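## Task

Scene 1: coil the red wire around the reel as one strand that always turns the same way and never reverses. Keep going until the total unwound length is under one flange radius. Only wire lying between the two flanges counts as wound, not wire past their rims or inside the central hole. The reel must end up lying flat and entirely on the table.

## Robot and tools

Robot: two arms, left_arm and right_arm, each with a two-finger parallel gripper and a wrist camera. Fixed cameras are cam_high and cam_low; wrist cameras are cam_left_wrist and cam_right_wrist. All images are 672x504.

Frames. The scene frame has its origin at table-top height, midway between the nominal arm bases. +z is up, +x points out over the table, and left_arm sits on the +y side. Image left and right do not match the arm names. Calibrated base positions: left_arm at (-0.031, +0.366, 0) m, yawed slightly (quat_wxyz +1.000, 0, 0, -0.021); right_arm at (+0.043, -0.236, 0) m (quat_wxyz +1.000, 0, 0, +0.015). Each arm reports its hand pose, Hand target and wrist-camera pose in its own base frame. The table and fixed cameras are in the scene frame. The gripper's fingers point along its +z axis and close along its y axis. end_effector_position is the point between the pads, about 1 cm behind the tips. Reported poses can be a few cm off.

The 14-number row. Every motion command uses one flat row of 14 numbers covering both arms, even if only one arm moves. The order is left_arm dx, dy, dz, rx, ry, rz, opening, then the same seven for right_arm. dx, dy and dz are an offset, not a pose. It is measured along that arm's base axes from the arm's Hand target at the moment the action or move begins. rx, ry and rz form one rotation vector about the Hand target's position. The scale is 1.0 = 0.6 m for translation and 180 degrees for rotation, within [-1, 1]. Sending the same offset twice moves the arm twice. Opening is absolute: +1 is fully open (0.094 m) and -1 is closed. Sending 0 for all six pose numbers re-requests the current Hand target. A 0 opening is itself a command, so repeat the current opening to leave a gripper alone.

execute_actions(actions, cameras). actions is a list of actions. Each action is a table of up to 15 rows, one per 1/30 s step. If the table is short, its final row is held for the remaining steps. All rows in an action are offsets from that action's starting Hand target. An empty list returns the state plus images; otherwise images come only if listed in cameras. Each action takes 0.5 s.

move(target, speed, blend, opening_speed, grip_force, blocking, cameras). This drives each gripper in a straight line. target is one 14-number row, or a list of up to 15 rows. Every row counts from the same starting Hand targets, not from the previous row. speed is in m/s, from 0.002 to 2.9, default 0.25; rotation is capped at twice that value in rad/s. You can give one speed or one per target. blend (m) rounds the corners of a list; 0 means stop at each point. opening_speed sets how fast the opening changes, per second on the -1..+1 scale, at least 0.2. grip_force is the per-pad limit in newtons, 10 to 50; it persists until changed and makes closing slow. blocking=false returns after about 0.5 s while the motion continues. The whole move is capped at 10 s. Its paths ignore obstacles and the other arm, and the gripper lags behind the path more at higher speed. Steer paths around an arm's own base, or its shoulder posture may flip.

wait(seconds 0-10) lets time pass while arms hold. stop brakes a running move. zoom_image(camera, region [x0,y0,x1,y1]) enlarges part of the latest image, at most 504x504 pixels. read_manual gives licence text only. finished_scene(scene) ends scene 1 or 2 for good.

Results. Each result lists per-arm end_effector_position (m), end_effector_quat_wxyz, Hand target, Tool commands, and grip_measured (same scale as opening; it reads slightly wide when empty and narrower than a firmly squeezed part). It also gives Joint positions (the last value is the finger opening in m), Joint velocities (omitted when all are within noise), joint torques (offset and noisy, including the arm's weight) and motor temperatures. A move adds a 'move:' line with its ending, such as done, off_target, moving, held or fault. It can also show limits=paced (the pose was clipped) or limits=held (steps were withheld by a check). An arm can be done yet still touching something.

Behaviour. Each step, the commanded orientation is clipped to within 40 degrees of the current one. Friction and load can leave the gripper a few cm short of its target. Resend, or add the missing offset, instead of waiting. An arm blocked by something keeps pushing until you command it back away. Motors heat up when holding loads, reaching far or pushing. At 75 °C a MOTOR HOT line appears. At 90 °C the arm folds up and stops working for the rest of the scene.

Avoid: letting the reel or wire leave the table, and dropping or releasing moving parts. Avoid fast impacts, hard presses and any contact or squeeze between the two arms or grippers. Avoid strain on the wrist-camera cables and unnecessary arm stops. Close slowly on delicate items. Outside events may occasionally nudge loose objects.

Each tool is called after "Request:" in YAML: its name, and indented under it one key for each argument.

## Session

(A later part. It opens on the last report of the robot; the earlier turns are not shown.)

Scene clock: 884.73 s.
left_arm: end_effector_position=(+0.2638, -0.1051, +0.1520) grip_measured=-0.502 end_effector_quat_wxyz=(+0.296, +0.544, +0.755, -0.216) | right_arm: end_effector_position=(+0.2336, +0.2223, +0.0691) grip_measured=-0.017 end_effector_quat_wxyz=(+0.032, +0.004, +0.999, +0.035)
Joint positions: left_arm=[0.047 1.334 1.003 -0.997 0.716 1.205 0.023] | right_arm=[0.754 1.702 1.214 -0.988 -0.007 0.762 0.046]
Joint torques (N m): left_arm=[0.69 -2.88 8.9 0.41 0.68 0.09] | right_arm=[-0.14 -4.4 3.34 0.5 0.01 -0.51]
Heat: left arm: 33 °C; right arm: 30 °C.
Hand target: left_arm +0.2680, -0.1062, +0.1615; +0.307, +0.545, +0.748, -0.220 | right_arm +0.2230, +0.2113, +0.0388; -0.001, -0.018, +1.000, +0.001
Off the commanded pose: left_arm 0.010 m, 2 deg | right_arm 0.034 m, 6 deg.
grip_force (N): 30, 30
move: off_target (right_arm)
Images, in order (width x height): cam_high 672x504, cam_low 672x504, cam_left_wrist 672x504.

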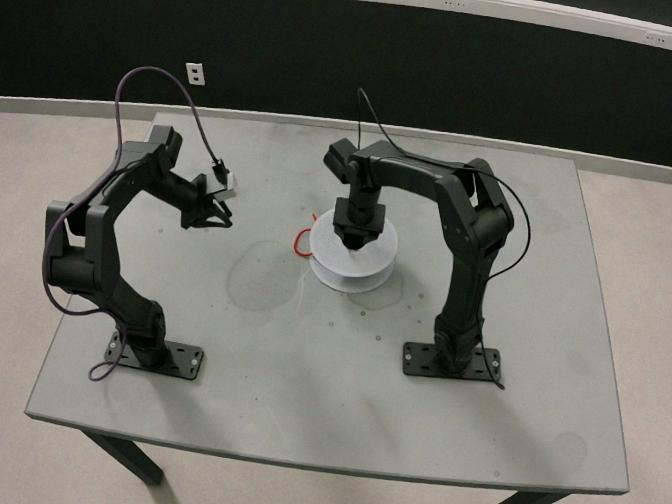

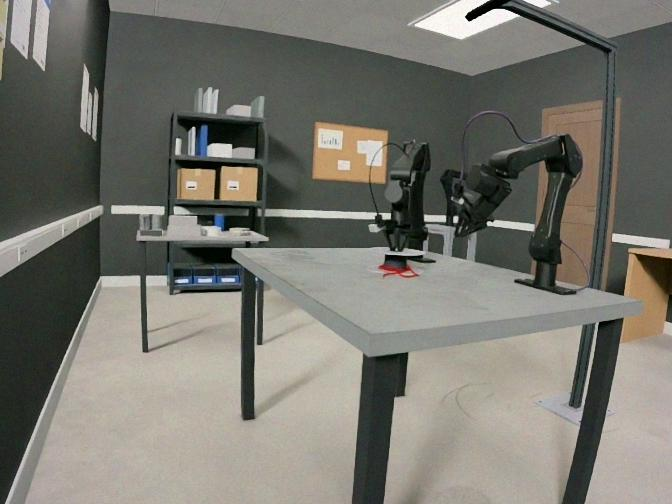

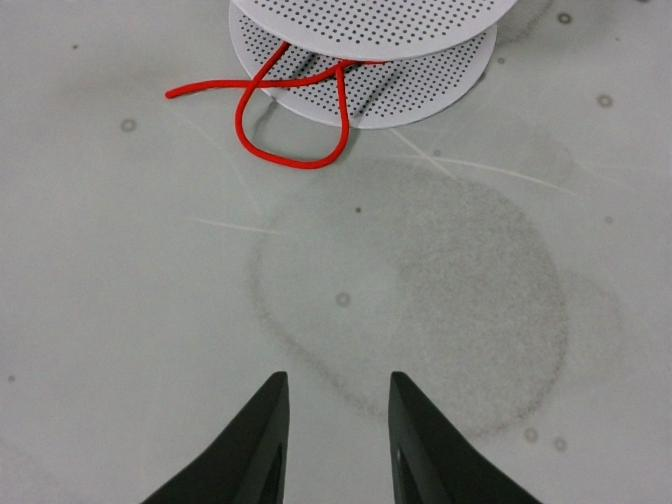

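Request:
move:
  target: [0.06,-0.16,-0.03,0,0,0,-0.5,0,0,0,0,0,0,0]
  cameras: ["cam_left_wrist"]
  speed: 0.15

Request:
zoom_image:
  camera: "cam_left_wrist"
  region: [100, 0, 550, 360]

Scene clock: 888.43 s.
left_arm: end_effector_position=(+0.2953, -0.1957, +0.1331) grip_measured=-0.502 end_effector_quat_wxyz=(+0.290, +0.542, +0.757, -0.221) | right_arm: end_effector_position=(+0.2336, +0.2223, +0.0691) grip_measured=-0.017 end_effector_quat_wxyz=(+0.032, +0.004, +0.999, +0.035)
Joint positions: left_arm=[-0.298 1.465 1.012 -0.639 0.596 0.794 0.023] | right_arm=[0.754 1.702 1.214 -0.988 -0.007 0.762 0.046]
Joint torques (N m): left_arm=[-0.59 -4.03 9.2 1.12 0.4 -0.06] | right_arm=[-0.18 -4.38 3.29 0.49 0 -0.52]
Heat: left arm: 33 °C; right arm: 30 °C.
Hand target: left_arm +0.3040, -0.2022, +0.1435; +0.307, +0.545, +0.749, -0.220 | right_arm +0.2230, +0.2113, +0.0388; -0.001, -0.018, +1.000, +0.001
Off the commanded pose: left_arm 0.015 m, 2 deg | right_arm 0.034 m, 6 deg.
grip_force (N): 30, 30
move: off_target (left_arm, right_arm)
Images, in order (width x height): cam_left_wrist 672x504.

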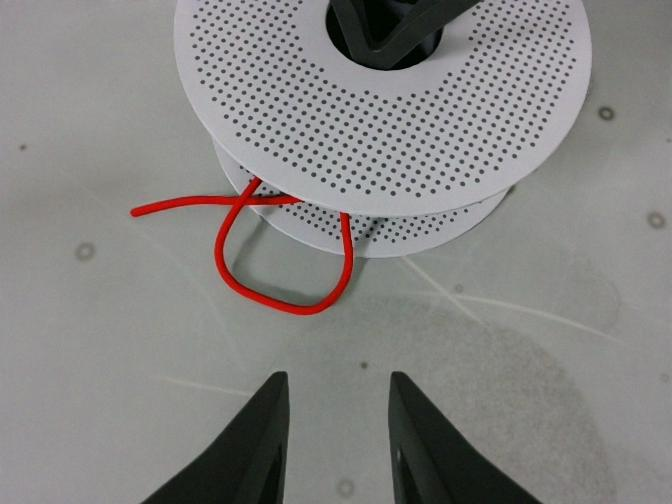

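Scaled by 1.120 from the camera's 672x504 image, which has a finer 960x720 frame.

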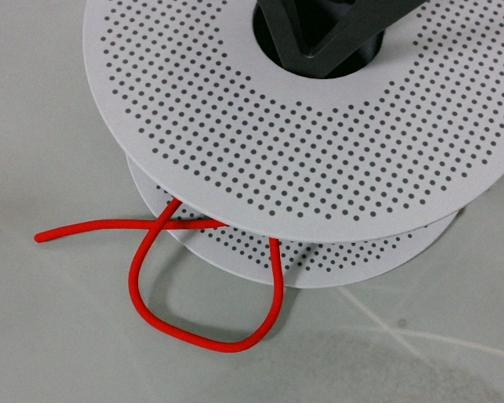

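Request:
move:
  target:
    - [0,0,0,0,0,0,-0.5,0.008,0.008,0.03,0,0,0,-0.9]
    - [0,0.1,0,0,0,0,-0.5,0.01,0.015,0.13,0,0,-0.14,-0.95]
  cameras: ["cam_right_wrist"]
  speed: 0.1

Scene clock: 895.10 s.
left_arm: end_effector_position=(+0.2993, -0.1406, +0.1313) grip_measured=-0.502 end_effector_quat_wxyz=(+0.293, +0.542, +0.757, -0.217) | right_arm: end_effector_position=(+0.2290, +0.2180, +0.1098) grip_measured=-0.948 end_effector_quat_wxyz=(-0.005, +0.200, +0.980, -0.001)
Joint positions: left_arm=[-0.095 1.465 1.02 -0.776 0.673 1.024 0.023] | right_arm=[0.754 1.749 1.437 -1.266 -0.007 1.157 0.002]
Joint torques (N m): left_arm=[0.58 -4.62 9.02 0.58 0.64 0.09] | right_arm=[0.65 -9.68 9.22 0 0.03 0.12]
Heat: left arm: 33 °C; right arm: 30 °C.
Hand target: left_arm +0.3039, -0.1422, +0.1434; +0.307, +0.545, +0.749, -0.220 | right_arm +0.2291, +0.2204, +0.1168; +0.000, +0.201, +0.980, +0.001
Off the commanded pose: left_arm 0.013 m, 2 deg | right_arm 0.007 m, 1 deg.
grip_force (N): 30, 30
move: off_target (left_arm)
Images, in order (width x height): cam_right_wrist 672x504.

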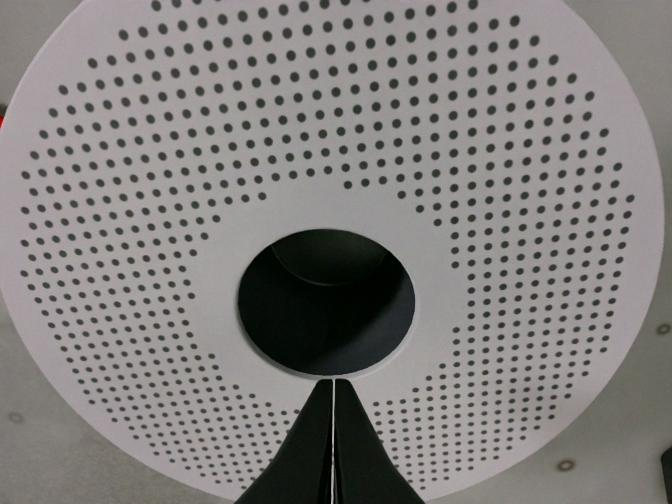

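Request:
move:
  target:
    - [0,0,0,0,0,0,-0.5,0.0053,-0.0062,-0.05,0,0,0,-0.97]
    - [0,0,0,0,0,0,-0.5,0.0053,-0.0062,-0.113,0,0,0,-0.97]
  cameras: ["cam_right_wrist"]
  speed: 0.06

Request:
move:
  target: [0,0,0,0,0,0,-0.5,0,0,0,0,0,0,0]
  cameras: ["cam_right_wrist"]
  speed: 0.03
  opening_speed: 0.4
  grip_force: [30,30]

Scene clock: 900.23 s.
left_arm: end_effector_position=(+0.2993, -0.1406, +0.1313) grip_measured=-0.502 end_effector_quat_wxyz=(+0.293, +0.542, +0.757, -0.217) | right_arm: end_effector_position=(+0.2315, +0.2203, +0.0566) grip_measured=-0.964 end_effector_quat_wxyz=(+0.002, +0.200, +0.980, +0.009)
Joint positions: left_arm=[-0.095 1.465 1.02 -0.776 0.673 1.024 0.023] | right_arm=[0.754 1.773 1.252 -1.032 -0.007 1.157 0.002]
Joint torques (N m): left_arm=[0.57 -4.62 9.03 0.58 0.63 0.1] | right_arm=[-0.75 -8.18 6.01 0.36 0.03 -0.08]
Heat: left arm: 33 °C; right arm: 31 °C.
Hand target: left_arm +0.3039, -0.1422, +0.1434; +0.307, +0.545, +0.749, -0.220 | right_arm +0.2323, +0.2166, +0.0490; -0.001, +0.201, +0.980, +0.001
Off the commanded pose: left_arm 0.013 m, 2 deg | right_arm 0.008 m, 1 deg.
grip_force (N): 30, 30
move: off_target (left_arm)
Images, in order (width x height): cam_right_wrist 672x504.

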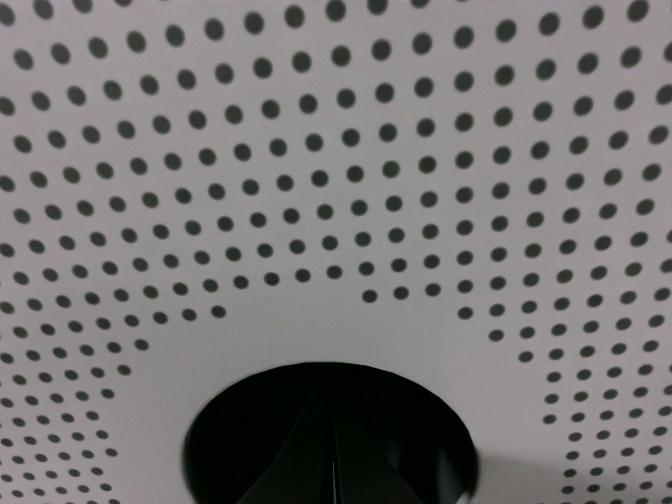

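Scene clock: 902.87 s.
left_arm: end_effector_position=(+0.2993, -0.1406, +0.1313) grip_measured=-0.502 end_effector_quat_wxyz=(+0.293, +0.542, +0.757, -0.217) | right_arm: end_effector_position=(+0.2323, +0.2204, +0.0623) grip_measured=-0.112 end_effector_quat_wxyz=(+0.006, +0.200, +0.980, +0.014)
Joint positions: left_arm=[-0.095 1.465 1.02 -0.776 0.673 1.024 0.023] | right_arm=[0.752 1.758 1.256 -1.038 -0.007 1.155 0.042]
Joint torques (N m): left_arm=[0.59 -4.62 9.06 0.59 0.63 0.1] | right_arm=[-0.65 -6.93 5.68 0.47 0.02 -0.05]
Heat: left arm: 34 °C; right arm: 31 °C.
Hand target: left_arm +0.3039, -0.1422, +0.1434; +0.307, +0.545, +0.749, -0.220 | right_arm +0.2323, +0.2166, +0.0491; +0.000, +0.201, +0.980, +0.001
Off the commanded pose: left_arm 0.013 m, 2 deg | right_arm 0.014 m, 2 deg.
grip_force (N): 30, 30
move: off_target (left_arm, right_arm)
Images, in order (width x height): cam_right_wrist 672x504.

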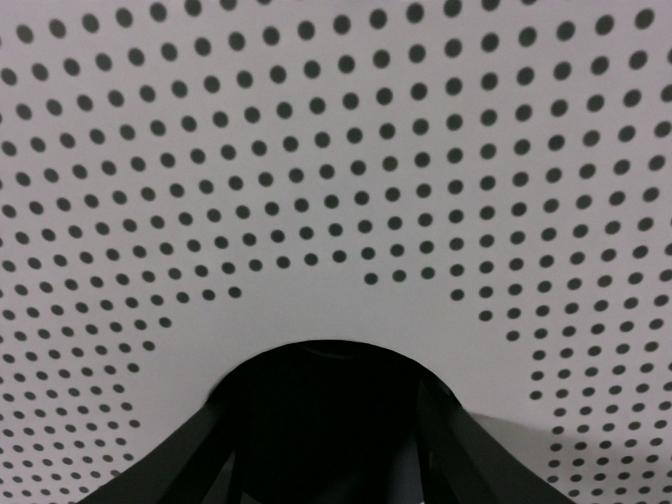

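Request:
move:
  target:
    - [0,0,0,0,0,0,-0.5,0,0,0,0,0,0,-0.4]
    - [0,0,0,0,0,0,-0.5,0,0,-0.003,0,0,0,-0.4]
    - [0,0,0,0,0,0,-0.5,0,0,-0.003,0,0,0,-0.14]
  cameras: []
  speed: 0.03
  grip_force: [30,25]

Request:
move:
  target: [0,0,0,0,0,0,-0.5,0,0,0,0,0,0.1,-0.14]
  cameras: ["cam_right_wrist","cam_left_wrist"]
  speed: 0.1

Scene clock: 906.63 s.
left_arm: end_effector_position=(+0.2993, -0.1406, +0.1313) grip_measured=-0.502 end_effector_quat_wxyz=(+0.293, +0.542, +0.757, -0.217) | right_arm: end_effector_position=(+0.2324, +0.2205, +0.0611) grip_measured=-0.153 end_effector_quat_wxyz=(+0.006, +0.200, +0.980, +0.015)
Joint positions: left_arm=[-0.095 1.465 1.02 -0.776 0.673 1.024 0.023] | right_arm=[0.752 1.759 1.252 -1.033 -0.007 1.156 0.04]
Joint torques (N m): left_arm=[0.58 -4.62 9.02 0.58 0.63 0.1] | right_arm=[-0.62 -6.83 5.53 0.46 0.02 -0.05]
Heat: left arm: 34 °C; right arm: 31 °C.
Hand target: left_arm +0.3039, -0.1422, +0.1434; +0.307, +0.545, +0.749, -0.220 | right_arm +0.2323, +0.2166, +0.0473; +0.000, +0.201, +0.980, +0.001
Off the commanded pose: left_arm 0.013 m, 2 deg | right_arm 0.014 m, 2 deg.
grip_force (N): 30, 25
move: off_target (left_arm, right_arm)
No camera images: "cameras" was empty.

Scene clock: 908.83 s.
left_arm: end_effector_position=(+0.2993, -0.1406, +0.1313) grip_measured=-0.502 end_effector_quat_wxyz=(+0.293, +0.542, +0.757, -0.217) | right_arm: end_effector_position=(+0.2326, +0.2206, +0.0611) grip_measured=-0.152 end_effector_quat_wxyz=(+0.009, +0.058, +0.998, +0.014)
Joint positions: left_arm=[-0.095 1.465 1.02 -0.776 0.673 1.024 0.023] | right_arm=[0.752 1.759 1.252 -1.032 -0.007 0.869 0.04]
Joint torques (N m): left_arm=[0.57 -4.6 9.03 0.58 0.63 0.1] | right_arm=[-0.69 -6.76 5.67 0.46 0.03 -0.38]
Heat: left arm: 34 °C; right arm: 31 °C.
Hand target: left_arm +0.3039, -0.1422, +0.1434; +0.307, +0.545, +0.749, -0.220 | right_arm +0.2323, +0.2166, +0.0473; -0.001, +0.045, +0.999, +0.001
Off the commanded pose: left_arm 0.013 m, 2 deg | right_arm 0.014 m, 2 deg.
grip_force (N): 30, 25
move: off_target (left_arm, right_arm)
Images, in order (width x height): cam_left_wrist 672x504, cam_right_wrist 672x504.

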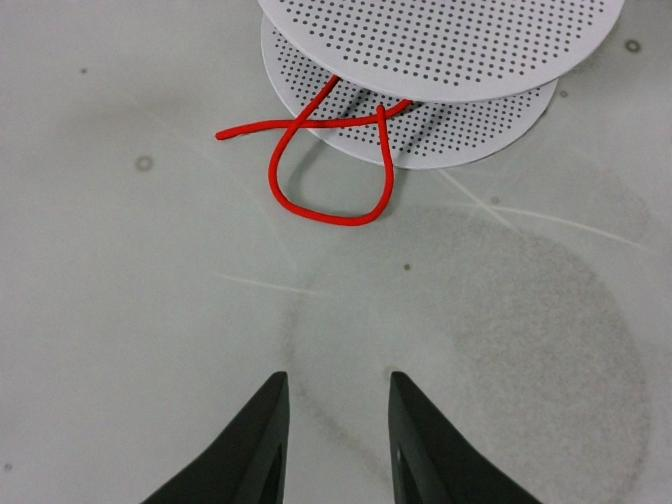

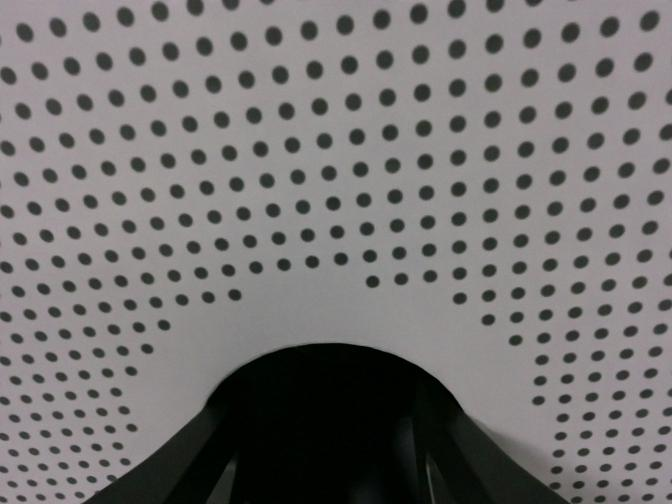

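Request:
move:
  target:
    - [0,0,0,0,0,0,-0.5,0,0,0.003,0,0,0,-0.95]
    - [0,0,0,0,0,0,-0.5,0,0,0.003,0,0,-0.34,-0.95]
    - [0,0,0,0,0,0,-0.5,0,0,0,0,0,-0.34,-0.14]
  cameras: []
  speed: 0.2

Request:
move:
  target: [0,0,0,0,0,0,-0.5,0,0,0,0,0,0.28,-0.14]
  cameras: ["cam_right_wrist","cam_left_wrist"]
  speed: 0.1

Scene clock: 918.53 s.
left_arm: end_effector_position=(+0.2993, -0.1406, +0.1313) grip_measured=-0.502 end_effector_quat_wxyz=(+0.293, +0.542, +0.757, -0.217) | right_arm: end_effector_position=(+0.2338, +0.2217, +0.0610) grip_measured=-0.153 end_effector_quat_wxyz=(+0.001, +0.542, +0.840, +0.019)
Joint positions: left_arm=[-0.095 1.465 1.02 -0.776 0.673 1.024 0.023] | right_arm=[0.752 1.761 1.254 -1.027 -0.007 1.899 0.04]
Joint torques (N m): left_arm=[0.57 -4.62 9.03 0.58 0.63 0.1] | right_arm=[-0.53 -7.02 5.33 0.43 0.02 0.09]
Heat: left arm: 34 °C; right arm: 31 °C.
Hand target: left_arm +0.3039, -0.1422, +0.1434; +0.307, +0.545, +0.749, -0.220 | right_arm +0.2322, +0.2165, +0.0472; +0.000, +0.547, +0.837, +0.001
Off the commanded pose: left_arm 0.013 m, 2 deg | right_arm 0.015 m, 2 deg.
grip_force (N): 30, 25
move: off_target (left_arm, right_arm); target 3's new opening was sent with right_arm's hand 0.012 m and 2 deg from that target
No camera images: "cameras" was empty.

Scene clock: 923.57 s.
left_arm: end_effector_position=(+0.2993, -0.1406, +0.1313) grip_measured=-0.502 end_effector_quat_wxyz=(+0.293, +0.542, +0.757, -0.217) | right_arm: end_effector_position=(+0.2340, +0.2220, +0.0613) grip_measured=-0.150 end_effector_quat_wxyz=(+0.009, +0.153, +0.988, +0.017)
Joint positions: left_arm=[-0.095 1.465 1.02 -0.776 0.673 1.024 0.023] | right_arm=[0.752 1.76 1.255 -1.027 -0.007 1.06 0.04]
Joint torques (N m): left_arm=[0.58 -4.62 9.03 0.58 0.63 0.1] | right_arm=[-0.64 -6.95 5.45 0.43 0.01 -0.4]
Heat: left arm: 34 °C; right arm: 31 °C.
Hand target: left_arm +0.3039, -0.1422, +0.1434; +0.307, +0.545, +0.749, -0.220 | right_arm +0.2323, +0.2166, +0.0473; +0.000, +0.139, +0.990, +0.001
Off the commanded pose: left_arm 0.013 m, 2 deg | right_arm 0.015 m, 3 deg.
grip_force (N): 30, 25
move: off_target (left_arm, right_arm)
Images, in order (width x height): cam_left_wrist 672x504, cam_right_wrist 672x504.

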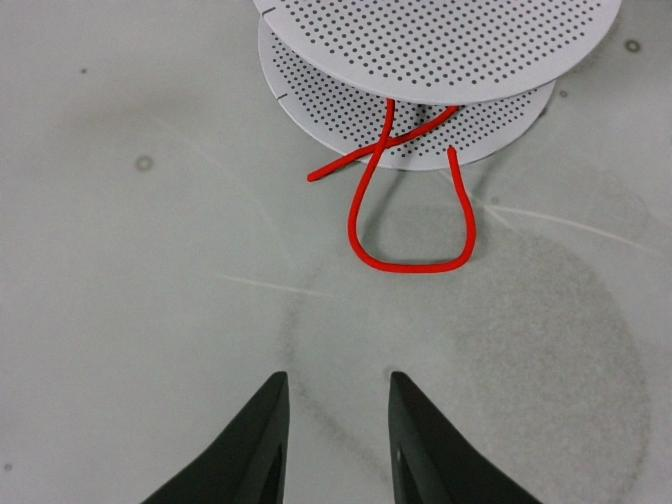

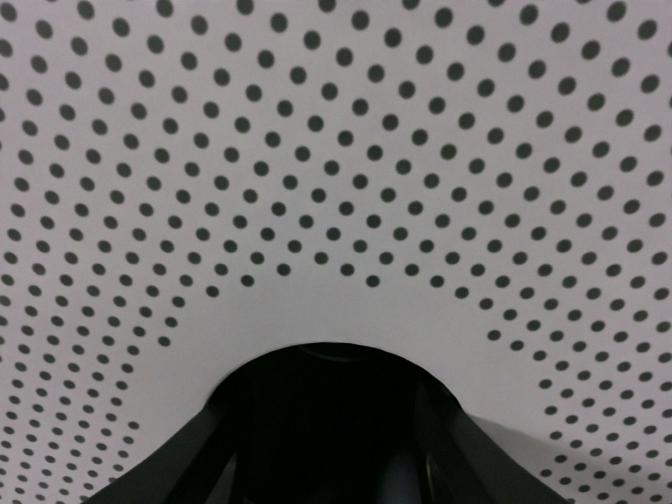

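Request:
move:
  target:
    - [0,0,0,0,0,0,-0.5,0,0,0,0,0,0,-0.9]
    - [0,0,0,0,0,0,-0.5,0,0,0.12,0,0,0,-0.9]
    - [0,0,0,0,0,-0.205,-0.6,0.03,-0.38,0.27,0,0,0.2,-0.9]
  cameras: ["cam_left_wrist","cam_high"]
  speed: [0.1,0.08,0.25]

Scene clock: 944.00 s.
left_arm: end_effector_position=(+0.3020, -0.1386, +0.1392) grip_measured=-0.598 end_effector_quat_wxyz=(+0.218, +0.752, +0.544, -0.301) | right_arm: end_effector_position=(+0.2519, -0.0107, +0.1995) grip_measured=-0.898 end_effector_quat_wxyz=(+0.016, -0.172, +0.985, -0.006)
Joint positions: left_arm=[-0.063 1.911 1.553 -1.45 0.731 1.918 0.019] | right_arm=[-0.044 1.498 1.531 -1.569 0.004 -0.391 0.005]
Joint torques (N m): left_arm=[-0.49 -6.38 7.87 -0.47 0.55 0.1] | right_arm=[-0.66 -7.86 8.8 0.15 -0.08 -0.11]
Heat: left arm: 34 °C; right arm: 32 °C.
Hand target: left_arm +0.3039, -0.1423, +0.1436; +0.222, +0.754, +0.537, -0.306 | right_arm +0.2503, -0.0114, +0.2093; +0.000, -0.174, +0.985, +0.001
Off the commanded pose: left_arm 0.006 m, 1 deg | right_arm 0.010 m, 2 deg.
joint sent to its limit (right arm) — joint 4 (wrist pitch), lower limit. The joint targets are off in orientation, not in position.
grip_force (N): 30, 25
move: done
Images, in order (width x height): cam_high 672x504, cam_left_wrist 672x504.

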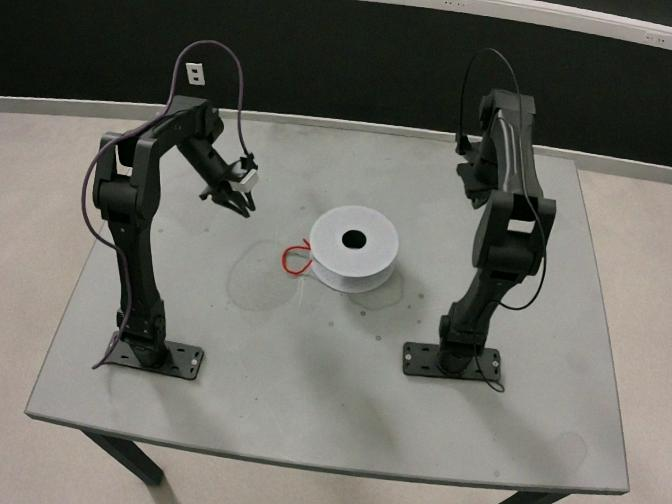

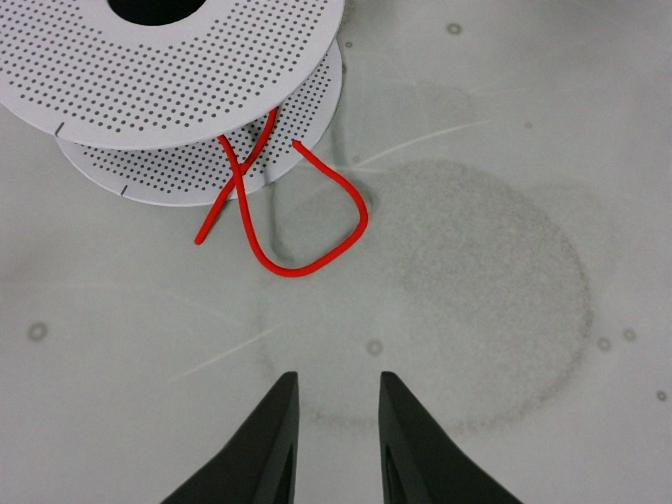

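Request:
move:
  target:
    - [0.060,-0.16,-0.16,0,0,0,-0.6,0,0,0,0,0,0,-0.9]
    - [0.060,-0.192,-0.2,0,0,0,-0.6,0,0,0,0,0,0,-0.9]
  cameras: ["cam_left_wrist"]
  speed: [0.15,0.08]

Scene clock: 950.07 s.
left_arm: end_effector_position=(+0.3417, -0.2533, +0.0250) grip_measured=-0.598 end_effector_quat_wxyz=(+0.216, +0.758, +0.539, -0.295) | right_arm: end_effector_position=(+0.2519, -0.0107, +0.1995) grip_measured=-0.898 end_effector_quat_wxyz=(+0.016, -0.173, +0.985, -0.006)
Joint positions: left_arm=[-0.348 2.192 1.518 -0.871 0.749 1.548 0.019] | right_arm=[-0.044 1.498 1.531 -1.569 0.004 -0.391 0.005]
Joint torques (N m): left_arm=[-0.2 -8.49 4.85 0.26 0.72 -0.06] | right_arm=[-0.65 -7.98 8.84 0.16 -0.07 -0.13]
Heat: left arm: 34 °C; right arm: 32 °C.
Hand target: left_arm +0.3400, -0.2574, +0.0236; +0.222, +0.754, +0.538, -0.306 | right_arm +0.2503, -0.0114, +0.2093; +0.000, -0.174, +0.985, +0.001
Off the commanded pose: left_arm 0.005 m, 1 deg | right_arm 0.010 m, 2 deg.
joint sent to its limit (right arm) — joint 4 (wrist pitch), lower limit. The joint targets are off in orientation, not in position.
grip_force (N): 30, 25
move: done
Images, in order (width x height): cam_left_wrist 672x504.

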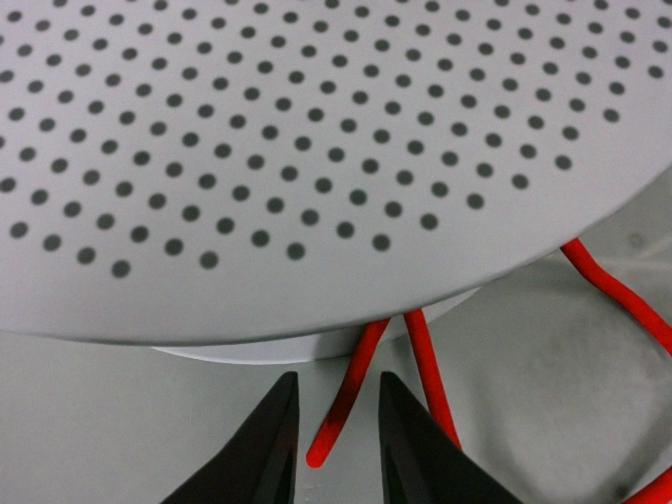

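Request:
move:
  target:
    - [0.003,0.004,0,0,0,0,-0.75,0,0,0,0,0,0,-0.9]
    - [0.003,0.004,-0.03,0,0,0,-0.75,0,0,0,0,0,0,-0.9]
    - [0.003,0.004,-0.03,0,0,0,-1,0,0,0,0,0,0,-0.9]
  cameras: ["cam_left_wrist"]
  speed: 0.05

Scene clock: 953.57 s.
left_arm: end_effector_position=(+0.3442, -0.2580, +0.0178) grip_measured=-0.940 end_effector_quat_wxyz=(+0.230, +0.756, +0.533, -0.301) | right_arm: end_effector_position=(+0.2519, -0.0107, +0.1995) grip_measured=-0.898 end_effector_quat_wxyz=(+0.016, -0.173, +0.985, -0.006)
Joint positions: left_arm=[-0.348 2.212 1.504 -0.819 0.776 1.548 0.003] | right_arm=[-0.044 1.498 1.531 -1.569 0.004 -0.391 0.005]
Joint torques (N m): left_arm=[0.38 -7.47 4.23 0.27 0.42 0.05] | right_arm=[-0.64 -7.97 8.81 0.14 -0.07 -0.09]
Heat: left arm: 33 °C; right arm: 32 °C.
Hand target: left_arm +0.3417, -0.2550, +0.0055; +0.222, +0.754, +0.538, -0.306 | right_arm +0.2503, -0.0114, +0.2093; +0.000, -0.174, +0.985, +0.001
Off the commanded pose: left_arm 0.013 m, 1 deg | right_arm 0.010 m, 2 deg.
joint sent to its limit (right arm) — joint 4 (wrist pitch), lower limit. The joint targets are off in orientation, not in position.
grip_force (N): 30, 25
move: off_target (left_arm); target 3's new opening was sent with left_arm's hand 0.012 m and 0 deg from that target
Images, in order (width x height): cam_left_wrist 672x504.

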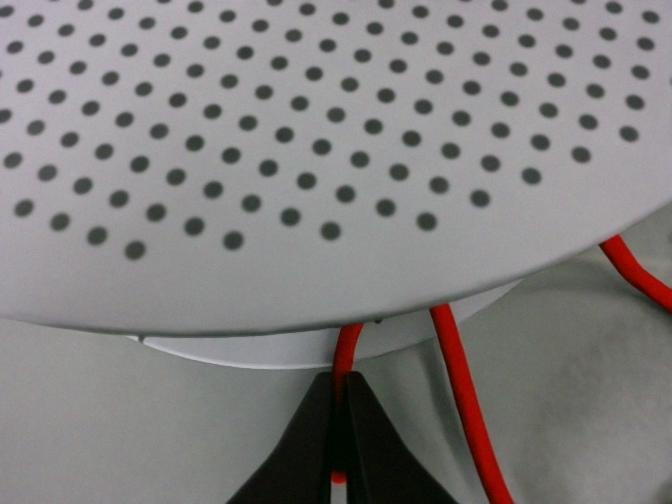

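Request:
move:
  target:
    - [0.0,0.0,0.016,0,0,0,-1,0,0,0,0,0,0,-0.9]
    - [0.04,-0.05,0.02,0,0,-0.02,-1,0,0,0,0,0,0,-0.9]
    - [0.06,-0.08,0.02,0,0,-0.05,-1,0,0,0,0,0,0,-0.9]
  cameras: ["cam_left_wrist","cam_low","cam_high"]
  speed: 0.04

Request:
zoom_image:
  camera: "cam_low"
  region: [360, 220, 460, 300]

Request:
zoom_image:
  camera: "cam_high"
  region: [270, 180, 430, 310]

Scene clock: 959.73 s.
left_arm: end_effector_position=(+0.3809, -0.2976, +0.0200) grip_measured=-0.943 end_effector_quat_wxyz=(+0.201, +0.792, +0.484, -0.315) | right_arm: end_effector_position=(+0.2519, -0.0107, +0.1995) grip_measured=-0.898 end_effector_quat_wxyz=(+0.016, -0.173, +0.985, -0.006)
Joint positions: left_arm=[-0.404 2.499 2.032 -1.152 0.763 1.66 0.003] | right_arm=[-0.044 1.498 1.531 -1.569 0.004 -0.391 0.005]
Joint torques (N m): left_arm=[-0.92 -9.55 7.8 -0.13 0.53 0.12] | right_arm=[-0.65 -8.01 8.9 0.13 -0.07 -0.1]
Heat: left arm: 33 °C; right arm: 32 °C.
Hand target: left_arm +0.3778, -0.3030, +0.0176; +0.197, +0.794, +0.477, -0.322 | right_arm +0.2503, -0.0114, +0.2093; +0.000, -0.174, +0.985, +0.001
Off the commanded pose: left_arm 0.007 m, 1 deg | right_arm 0.010 m, 2 deg.
joint sent to its limit (right arm) — joint 4 (wrist pitch), lower limit. The joint targets are off in orientation, not in position.
grip_force (N): 30, 25
move: done
Images, in order (width x height): cam_high 672x504, cam_low 672x504, cam_left_wrist 672x504.

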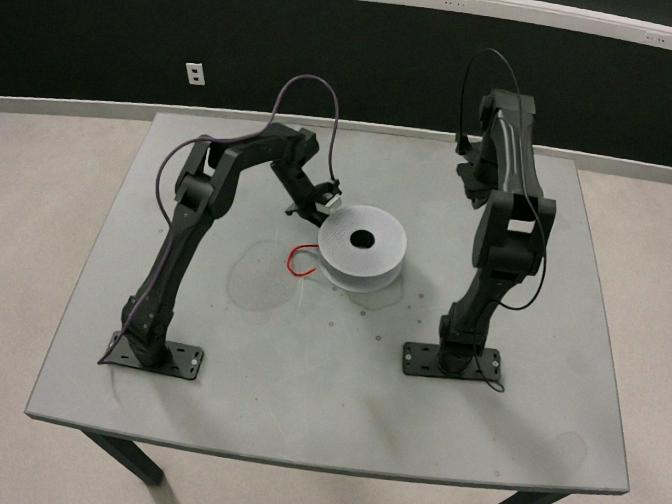

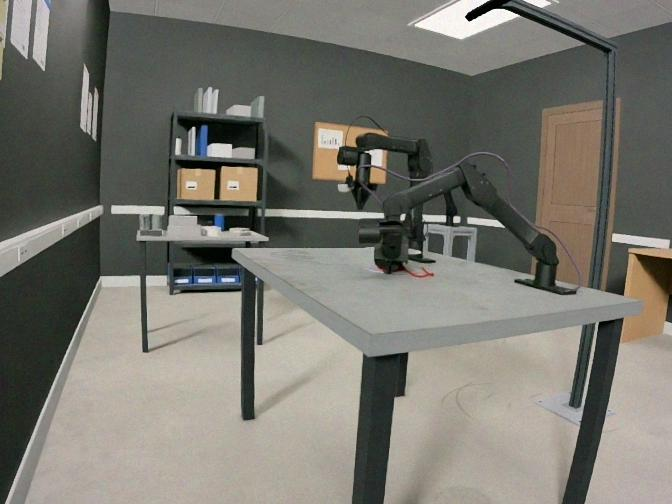

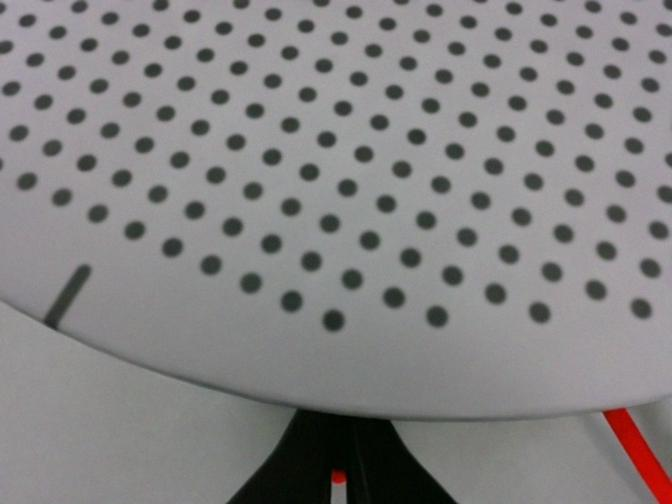

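Scaled by 5.040 from the camera's 672x504 image, which has a finer 960x720 frame.

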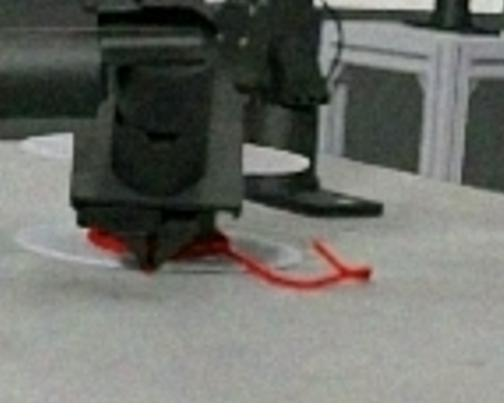

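Scaled by 3.150 from the camera's 672x504 image, which has a finer 960x720 frame.

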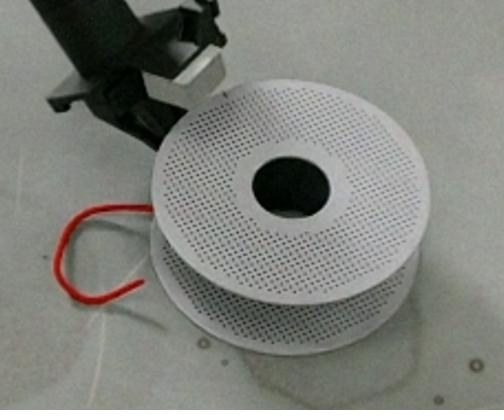

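Request:
move:
  target:
    - [0,0,0,0,0,0,-0.8,0,0,0,0,0,0,-0.9]
    - [0.02,0.07,0.0,0,0,0,-0.8,0,0,0,0,0,0,-0.9]
    - [-0.08,0.24,0.2,0,0,0.1,-0.5,0,0,0,0,0,0,-0.9]
  cameras: ["cam_left_wrist","cam_low","cam_high"]
  speed: [0.04,0.06,0.2]

Request:
zoom_image:
  camera: "cam_high"
  region: [270, 180, 430, 310]

Scene clock: 964.93 s.
left_arm: end_effector_position=(+0.3349, -0.1581, +0.1285) grip_measured=-0.502 end_effector_quat_wxyz=(+0.239, +0.715, +0.594, -0.281) | right_arm: end_effector_position=(+0.2519, -0.0107, +0.1995) grip_measured=-0.898 end_effector_quat_wxyz=(+0.016, -0.173, +0.985, -0.006)
Joint positions: left_arm=[-0.105 1.931 1.549 -1.253 0.753 1.675 0.023] | right_arm=[-0.044 1.498 1.531 -1.569 0.004 -0.391 0.005]
Joint torques (N m): left_arm=[0.25 -9.28 5.01 -0.15 0.64 -0.04] | right_arm=[-0.64 -7.92 8.8 0.15 -0.07 -0.1]
Heat: left arm: 34 °C; right arm: 33 °C.
Hand target: left_arm +0.3298, -0.1590, +0.1374; +0.245, +0.710, +0.595, -0.287 | right_arm +0.2503, -0.0114, +0.2093; +0.000, -0.174, +0.985, +0.001
Off the commanded pose: left_arm 0.010 m, 1 deg | right_arm 0.010 m, 2 deg.
joint sent to its limit (right arm) — joint 4 (wrist pitch), lower limit. The joint targets are off in orientation, not in position.
grip_force (N): 30, 25
move: done
Images, in order (width x height): cam_high 672x504, cam_low 672x504, cam_left_wrist 672x504.

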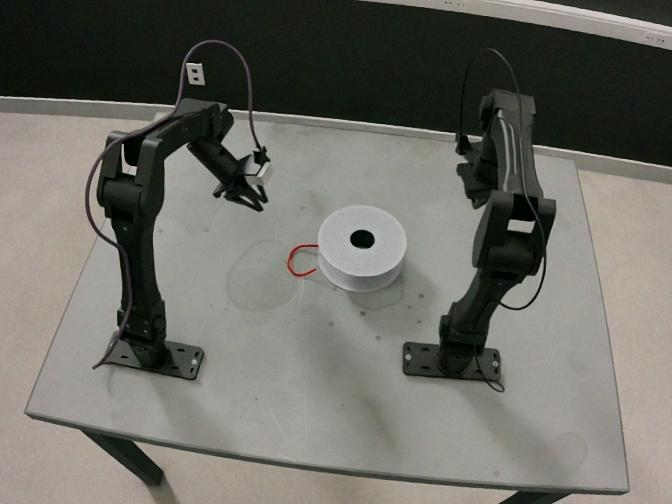

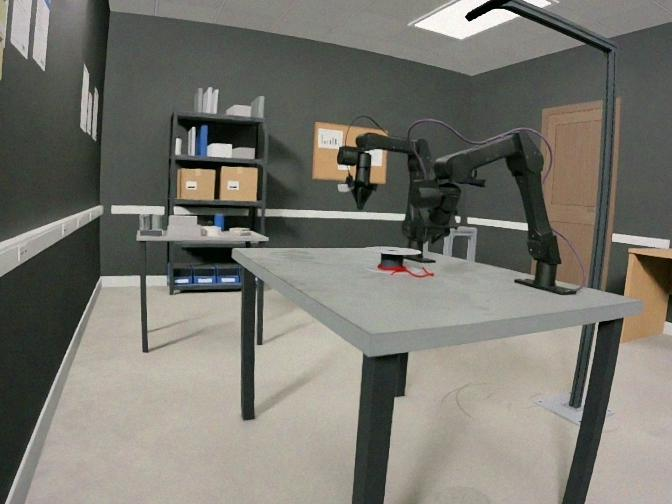

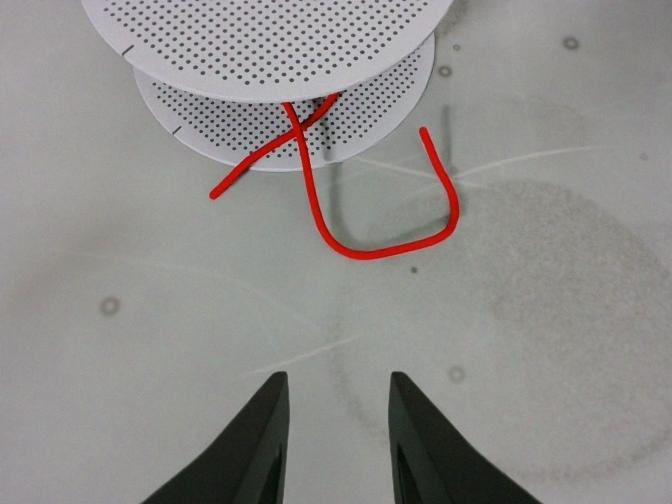

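Scaled by 3.150 from the camera's 672x504 image, which has a finer 960x720 frame.

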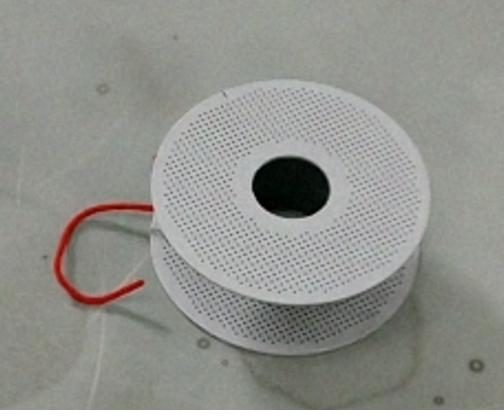

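Request:
move:
  target: [0,0.07,0.03,0,0,0,-0.5,-0.028,0.35,-0.15,0,0,0.11,-0.95]
  cameras: ["cam_right_wrist"]
  speed: 0.2

Scene clock: 969.13 s.
left_arm: end_effector_position=(+0.3269, -0.1171, +0.1453) grip_measured=-0.502 end_effector_quat_wxyz=(+0.233, +0.708, +0.600, -0.291) | right_arm: end_effector_position=(+0.2266, +0.1916, +0.1159) grip_measured=-0.948 end_effector_quat_wxyz=(-0.014, -0.345, +0.939, -0.006)
Joint positions: left_arm=[0.013 1.931 1.607 -1.439 0.744 1.824 0.023] | right_arm=[0.7 1.694 1.398 -1.304 0.002 -0.004 0.002]
Joint torques (N m): left_arm=[0.49 -7.87 7.99 -0.4 0.56 0.12] | right_arm=[-0.01 -8.06 9.25 0.3 -0.07 0.08]
Heat: left arm: 35 °C; right arm: 33 °C.
Hand target: left_arm +0.3298, -0.1170, +0.1555; +0.245, +0.709, +0.595, -0.287 | right_arm +0.2336, +0.1986, +0.1193; +0.000, -0.341, +0.940, +0.001
Off the commanded pose: left_arm 0.011 m, 2 deg | right_arm 0.010 m, 2 deg.
grip_force (N): 30, 25
move: off_target (left_arm)
Images, in order (width x height): cam_right_wrist 672x504.

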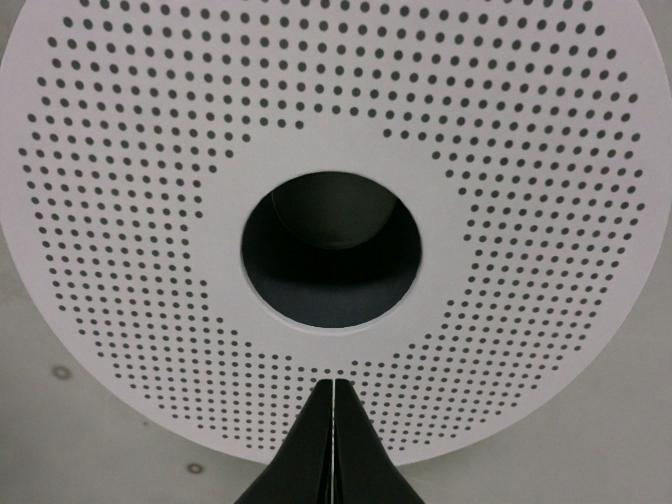

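Request:
move:
  target:
    - [0,0,0,0,0,0,-0.5,0.0082,0.004,-0.05,0,0,0,-0.97]
    - [0,0,0,0,0,0,-0.5,0.0082,0.004,-0.117,0,0,0,-0.97]
    - [0,0,0,0,0,0,-0.5,0.0082,0.004,-0.117,0,0,0,-0.14]
  cameras: ["cam_right_wrist","cam_left_wrist"]
  speed: 0.06

Scene clock: 973.73 s.
left_arm: end_effector_position=(+0.3268, -0.1171, +0.1453) grip_measured=-0.502 end_effector_quat_wxyz=(+0.233, +0.708, +0.600, -0.291) | right_arm: end_effector_position=(+0.2388, +0.2025, +0.0616) grip_measured=-0.150 end_effector_quat_wxyz=(+0.010, -0.344, +0.939, +0.004)
Joint positions: left_arm=[0.013 1.931 1.607 -1.439 0.744 1.824 0.023] | right_arm=[0.7 1.741 1.233 -1.041 -0.001 -0.003 0.04]
Joint torques (N m): left_arm=[0.47 -7.88 8.01 -0.39 0.56 0.11] | right_arm=[-0.36 -6.91 5.65 0.49 -0.05 0.05]
Heat: left arm: 35 °C; right arm: 32 °C.
Hand target: left_arm +0.3298, -0.1170, +0.1555; +0.245, +0.709, +0.595, -0.287 | right_arm +0.2384, +0.2011, +0.0491; +0.000, -0.341, +0.940, +0.001
Off the commanded pose: left_arm 0.011 m, 2 deg | right_arm 0.013 m, 1 deg.
grip_force (N): 30, 25
move: off_target (left_arm, right_arm)
Images, in order (width x height): cam_left_wrist 672x504, cam_right_wrist 672x504.

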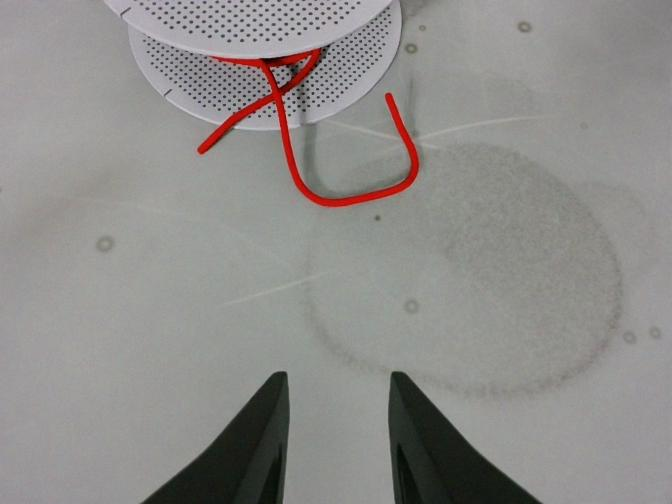

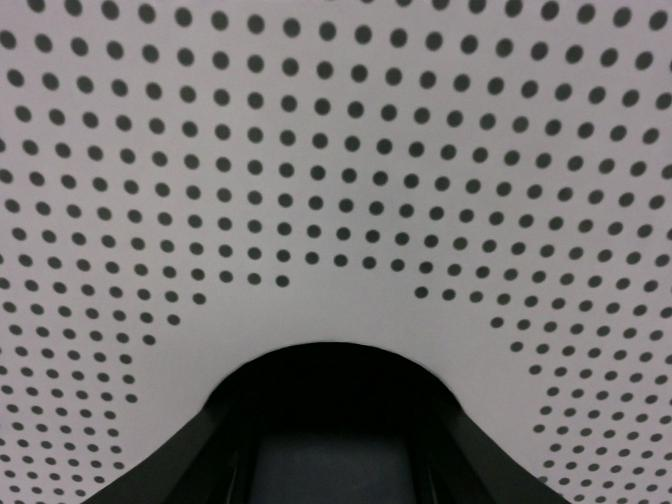

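Request:
move:
  target:
    - [-0.134,-0.22,-0.15,0,0,0,-0.5,0,0,0,0,0,0,-0.14]
    - [-0.134,-0.262,-0.21,0,0,0,-0.5,0,0,0,0,0,0,-0.14]
  cameras: ["cam_left_wrist","cam_low"]
  speed: [0.15,0.08]

Request:
zoom_image:
  camera: "cam_low"
  region: [360, 220, 460, 300]

Scene clock: 979.23 s.
left_arm: end_effector_position=(+0.2513, -0.2712, +0.0309) grip_measured=-0.502 end_effector_quat_wxyz=(+0.243, +0.710, +0.598, -0.282) | right_arm: end_effector_position=(+0.2388, +0.2025, +0.0616) grip_measured=-0.150 end_effector_quat_wxyz=(+0.010, -0.344, +0.939, +0.004)
Joint positions: left_arm=[-0.504 1.81 0.948 -0.398 0.707 1.122 0.023] | right_arm=[0.7 1.741 1.233 -1.041 -0.001 -0.003 0.04]
Joint torques (N m): left_arm=[-0.44 -5.82 4.74 0.81 0.53 -0.04] | right_arm=[-0.39 -6.86 5.63 0.5 -0.03 0.04]
Heat: left arm: 35 °C; right arm: 32 °C.
Hand target: left_arm +0.2493, -0.2742, +0.0295; +0.245, +0.710, +0.595, -0.287 | right_arm +0.2384, +0.2011, +0.0491; +0.000, -0.341, +0.940, +0.001
Off the commanded pose: left_arm 0.004 m, 1 deg | right_arm 0.013 m, 1 deg.
grip_force (N): 30, 25
move: off_target (right_arm)
Images, in order (width x height): cam_low 672x504, cam_left_wrist 672x504.

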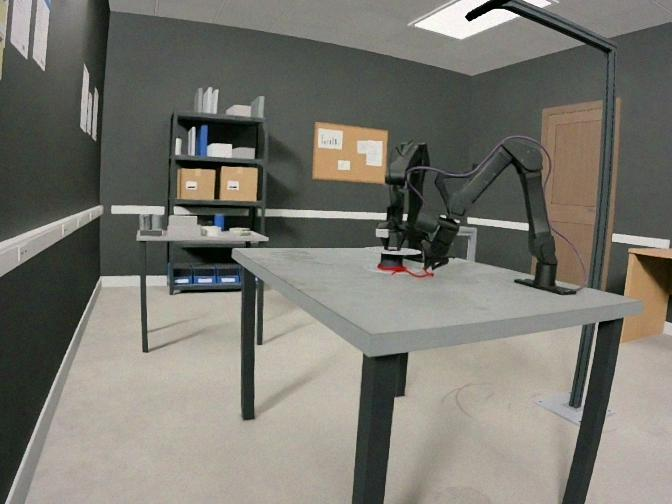

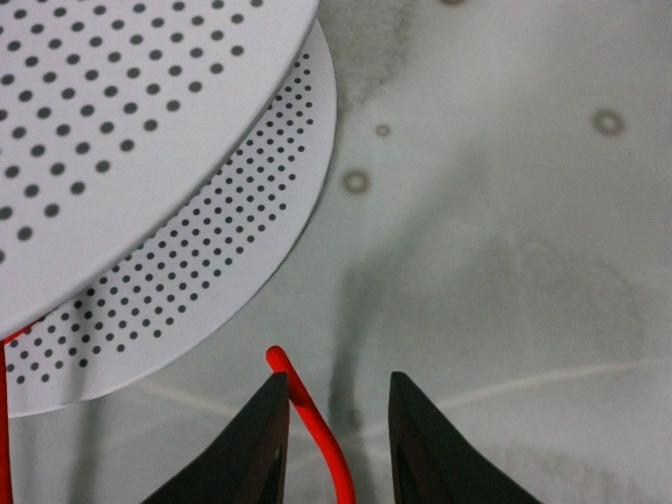

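Scaled by 5.040 from the camera's 672x504 image, which has a finer 960x720 frame.

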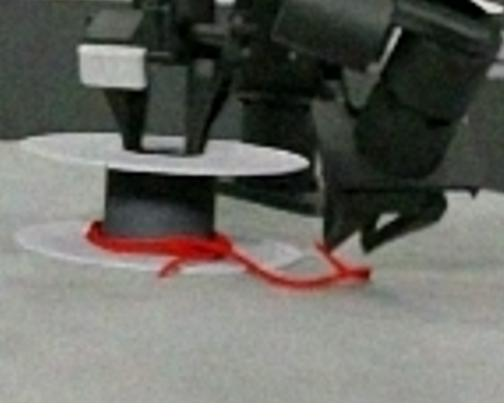

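Request:
move:
  target:
    - [0.012,-0.002,0,0,0,0,-0.5,0,0,0,0,0,0,-0.14]
    - [0.012,0.0,-0.019,0,0,0,-0.5,0,0,0,0,0,0,-0.14]
    - [0.012,0.0,-0.019,0,0,0,-1,0,0,0,0,0,0,-0.14]
  cameras: ["cam_left_wrist"]
  speed: 0.05

Scene clock: 982.93 s.
left_arm: end_effector_position=(+0.2534, -0.2725, +0.0181) grip_measured=-0.949 end_effector_quat_wxyz=(+0.238, +0.709, +0.600, -0.284) | right_arm: end_effector_position=(+0.2388, +0.2025, +0.0616) grip_measured=-0.150 end_effector_quat_wxyz=(+0.010, -0.344, +0.939, +0.004)
Joint positions: left_arm=[-0.504 1.855 0.948 -0.364 0.708 1.122 0.002] | right_arm=[0.7 1.741 1.233 -1.041 -0.001 -0.003 0.04]
Joint torques (N m): left_arm=[0.5 -5.65 5.6 0.75 0.55 0.09] | right_arm=[-0.38 -6.93 5.61 0.5 -0.03 0.04]
Heat: left arm: 35 °C; right arm: 32 °C.
Hand target: left_arm +0.2565, -0.2743, +0.0181; +0.245, +0.710, +0.595, -0.287 | right_arm +0.2384, +0.2011, +0.0491; +0.000, -0.341, +0.940, +0.001
Off the commanded pose: left_arm 0.004 m, 1 deg | right_arm 0.013 m, 1 deg.
grip_force (N): 30, 25
move: off_target (right_arm)
Images, in order (width x height): cam_left_wrist 672x504.

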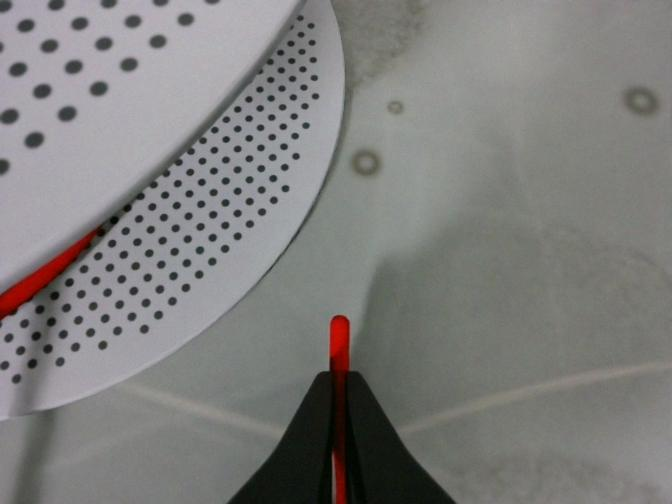

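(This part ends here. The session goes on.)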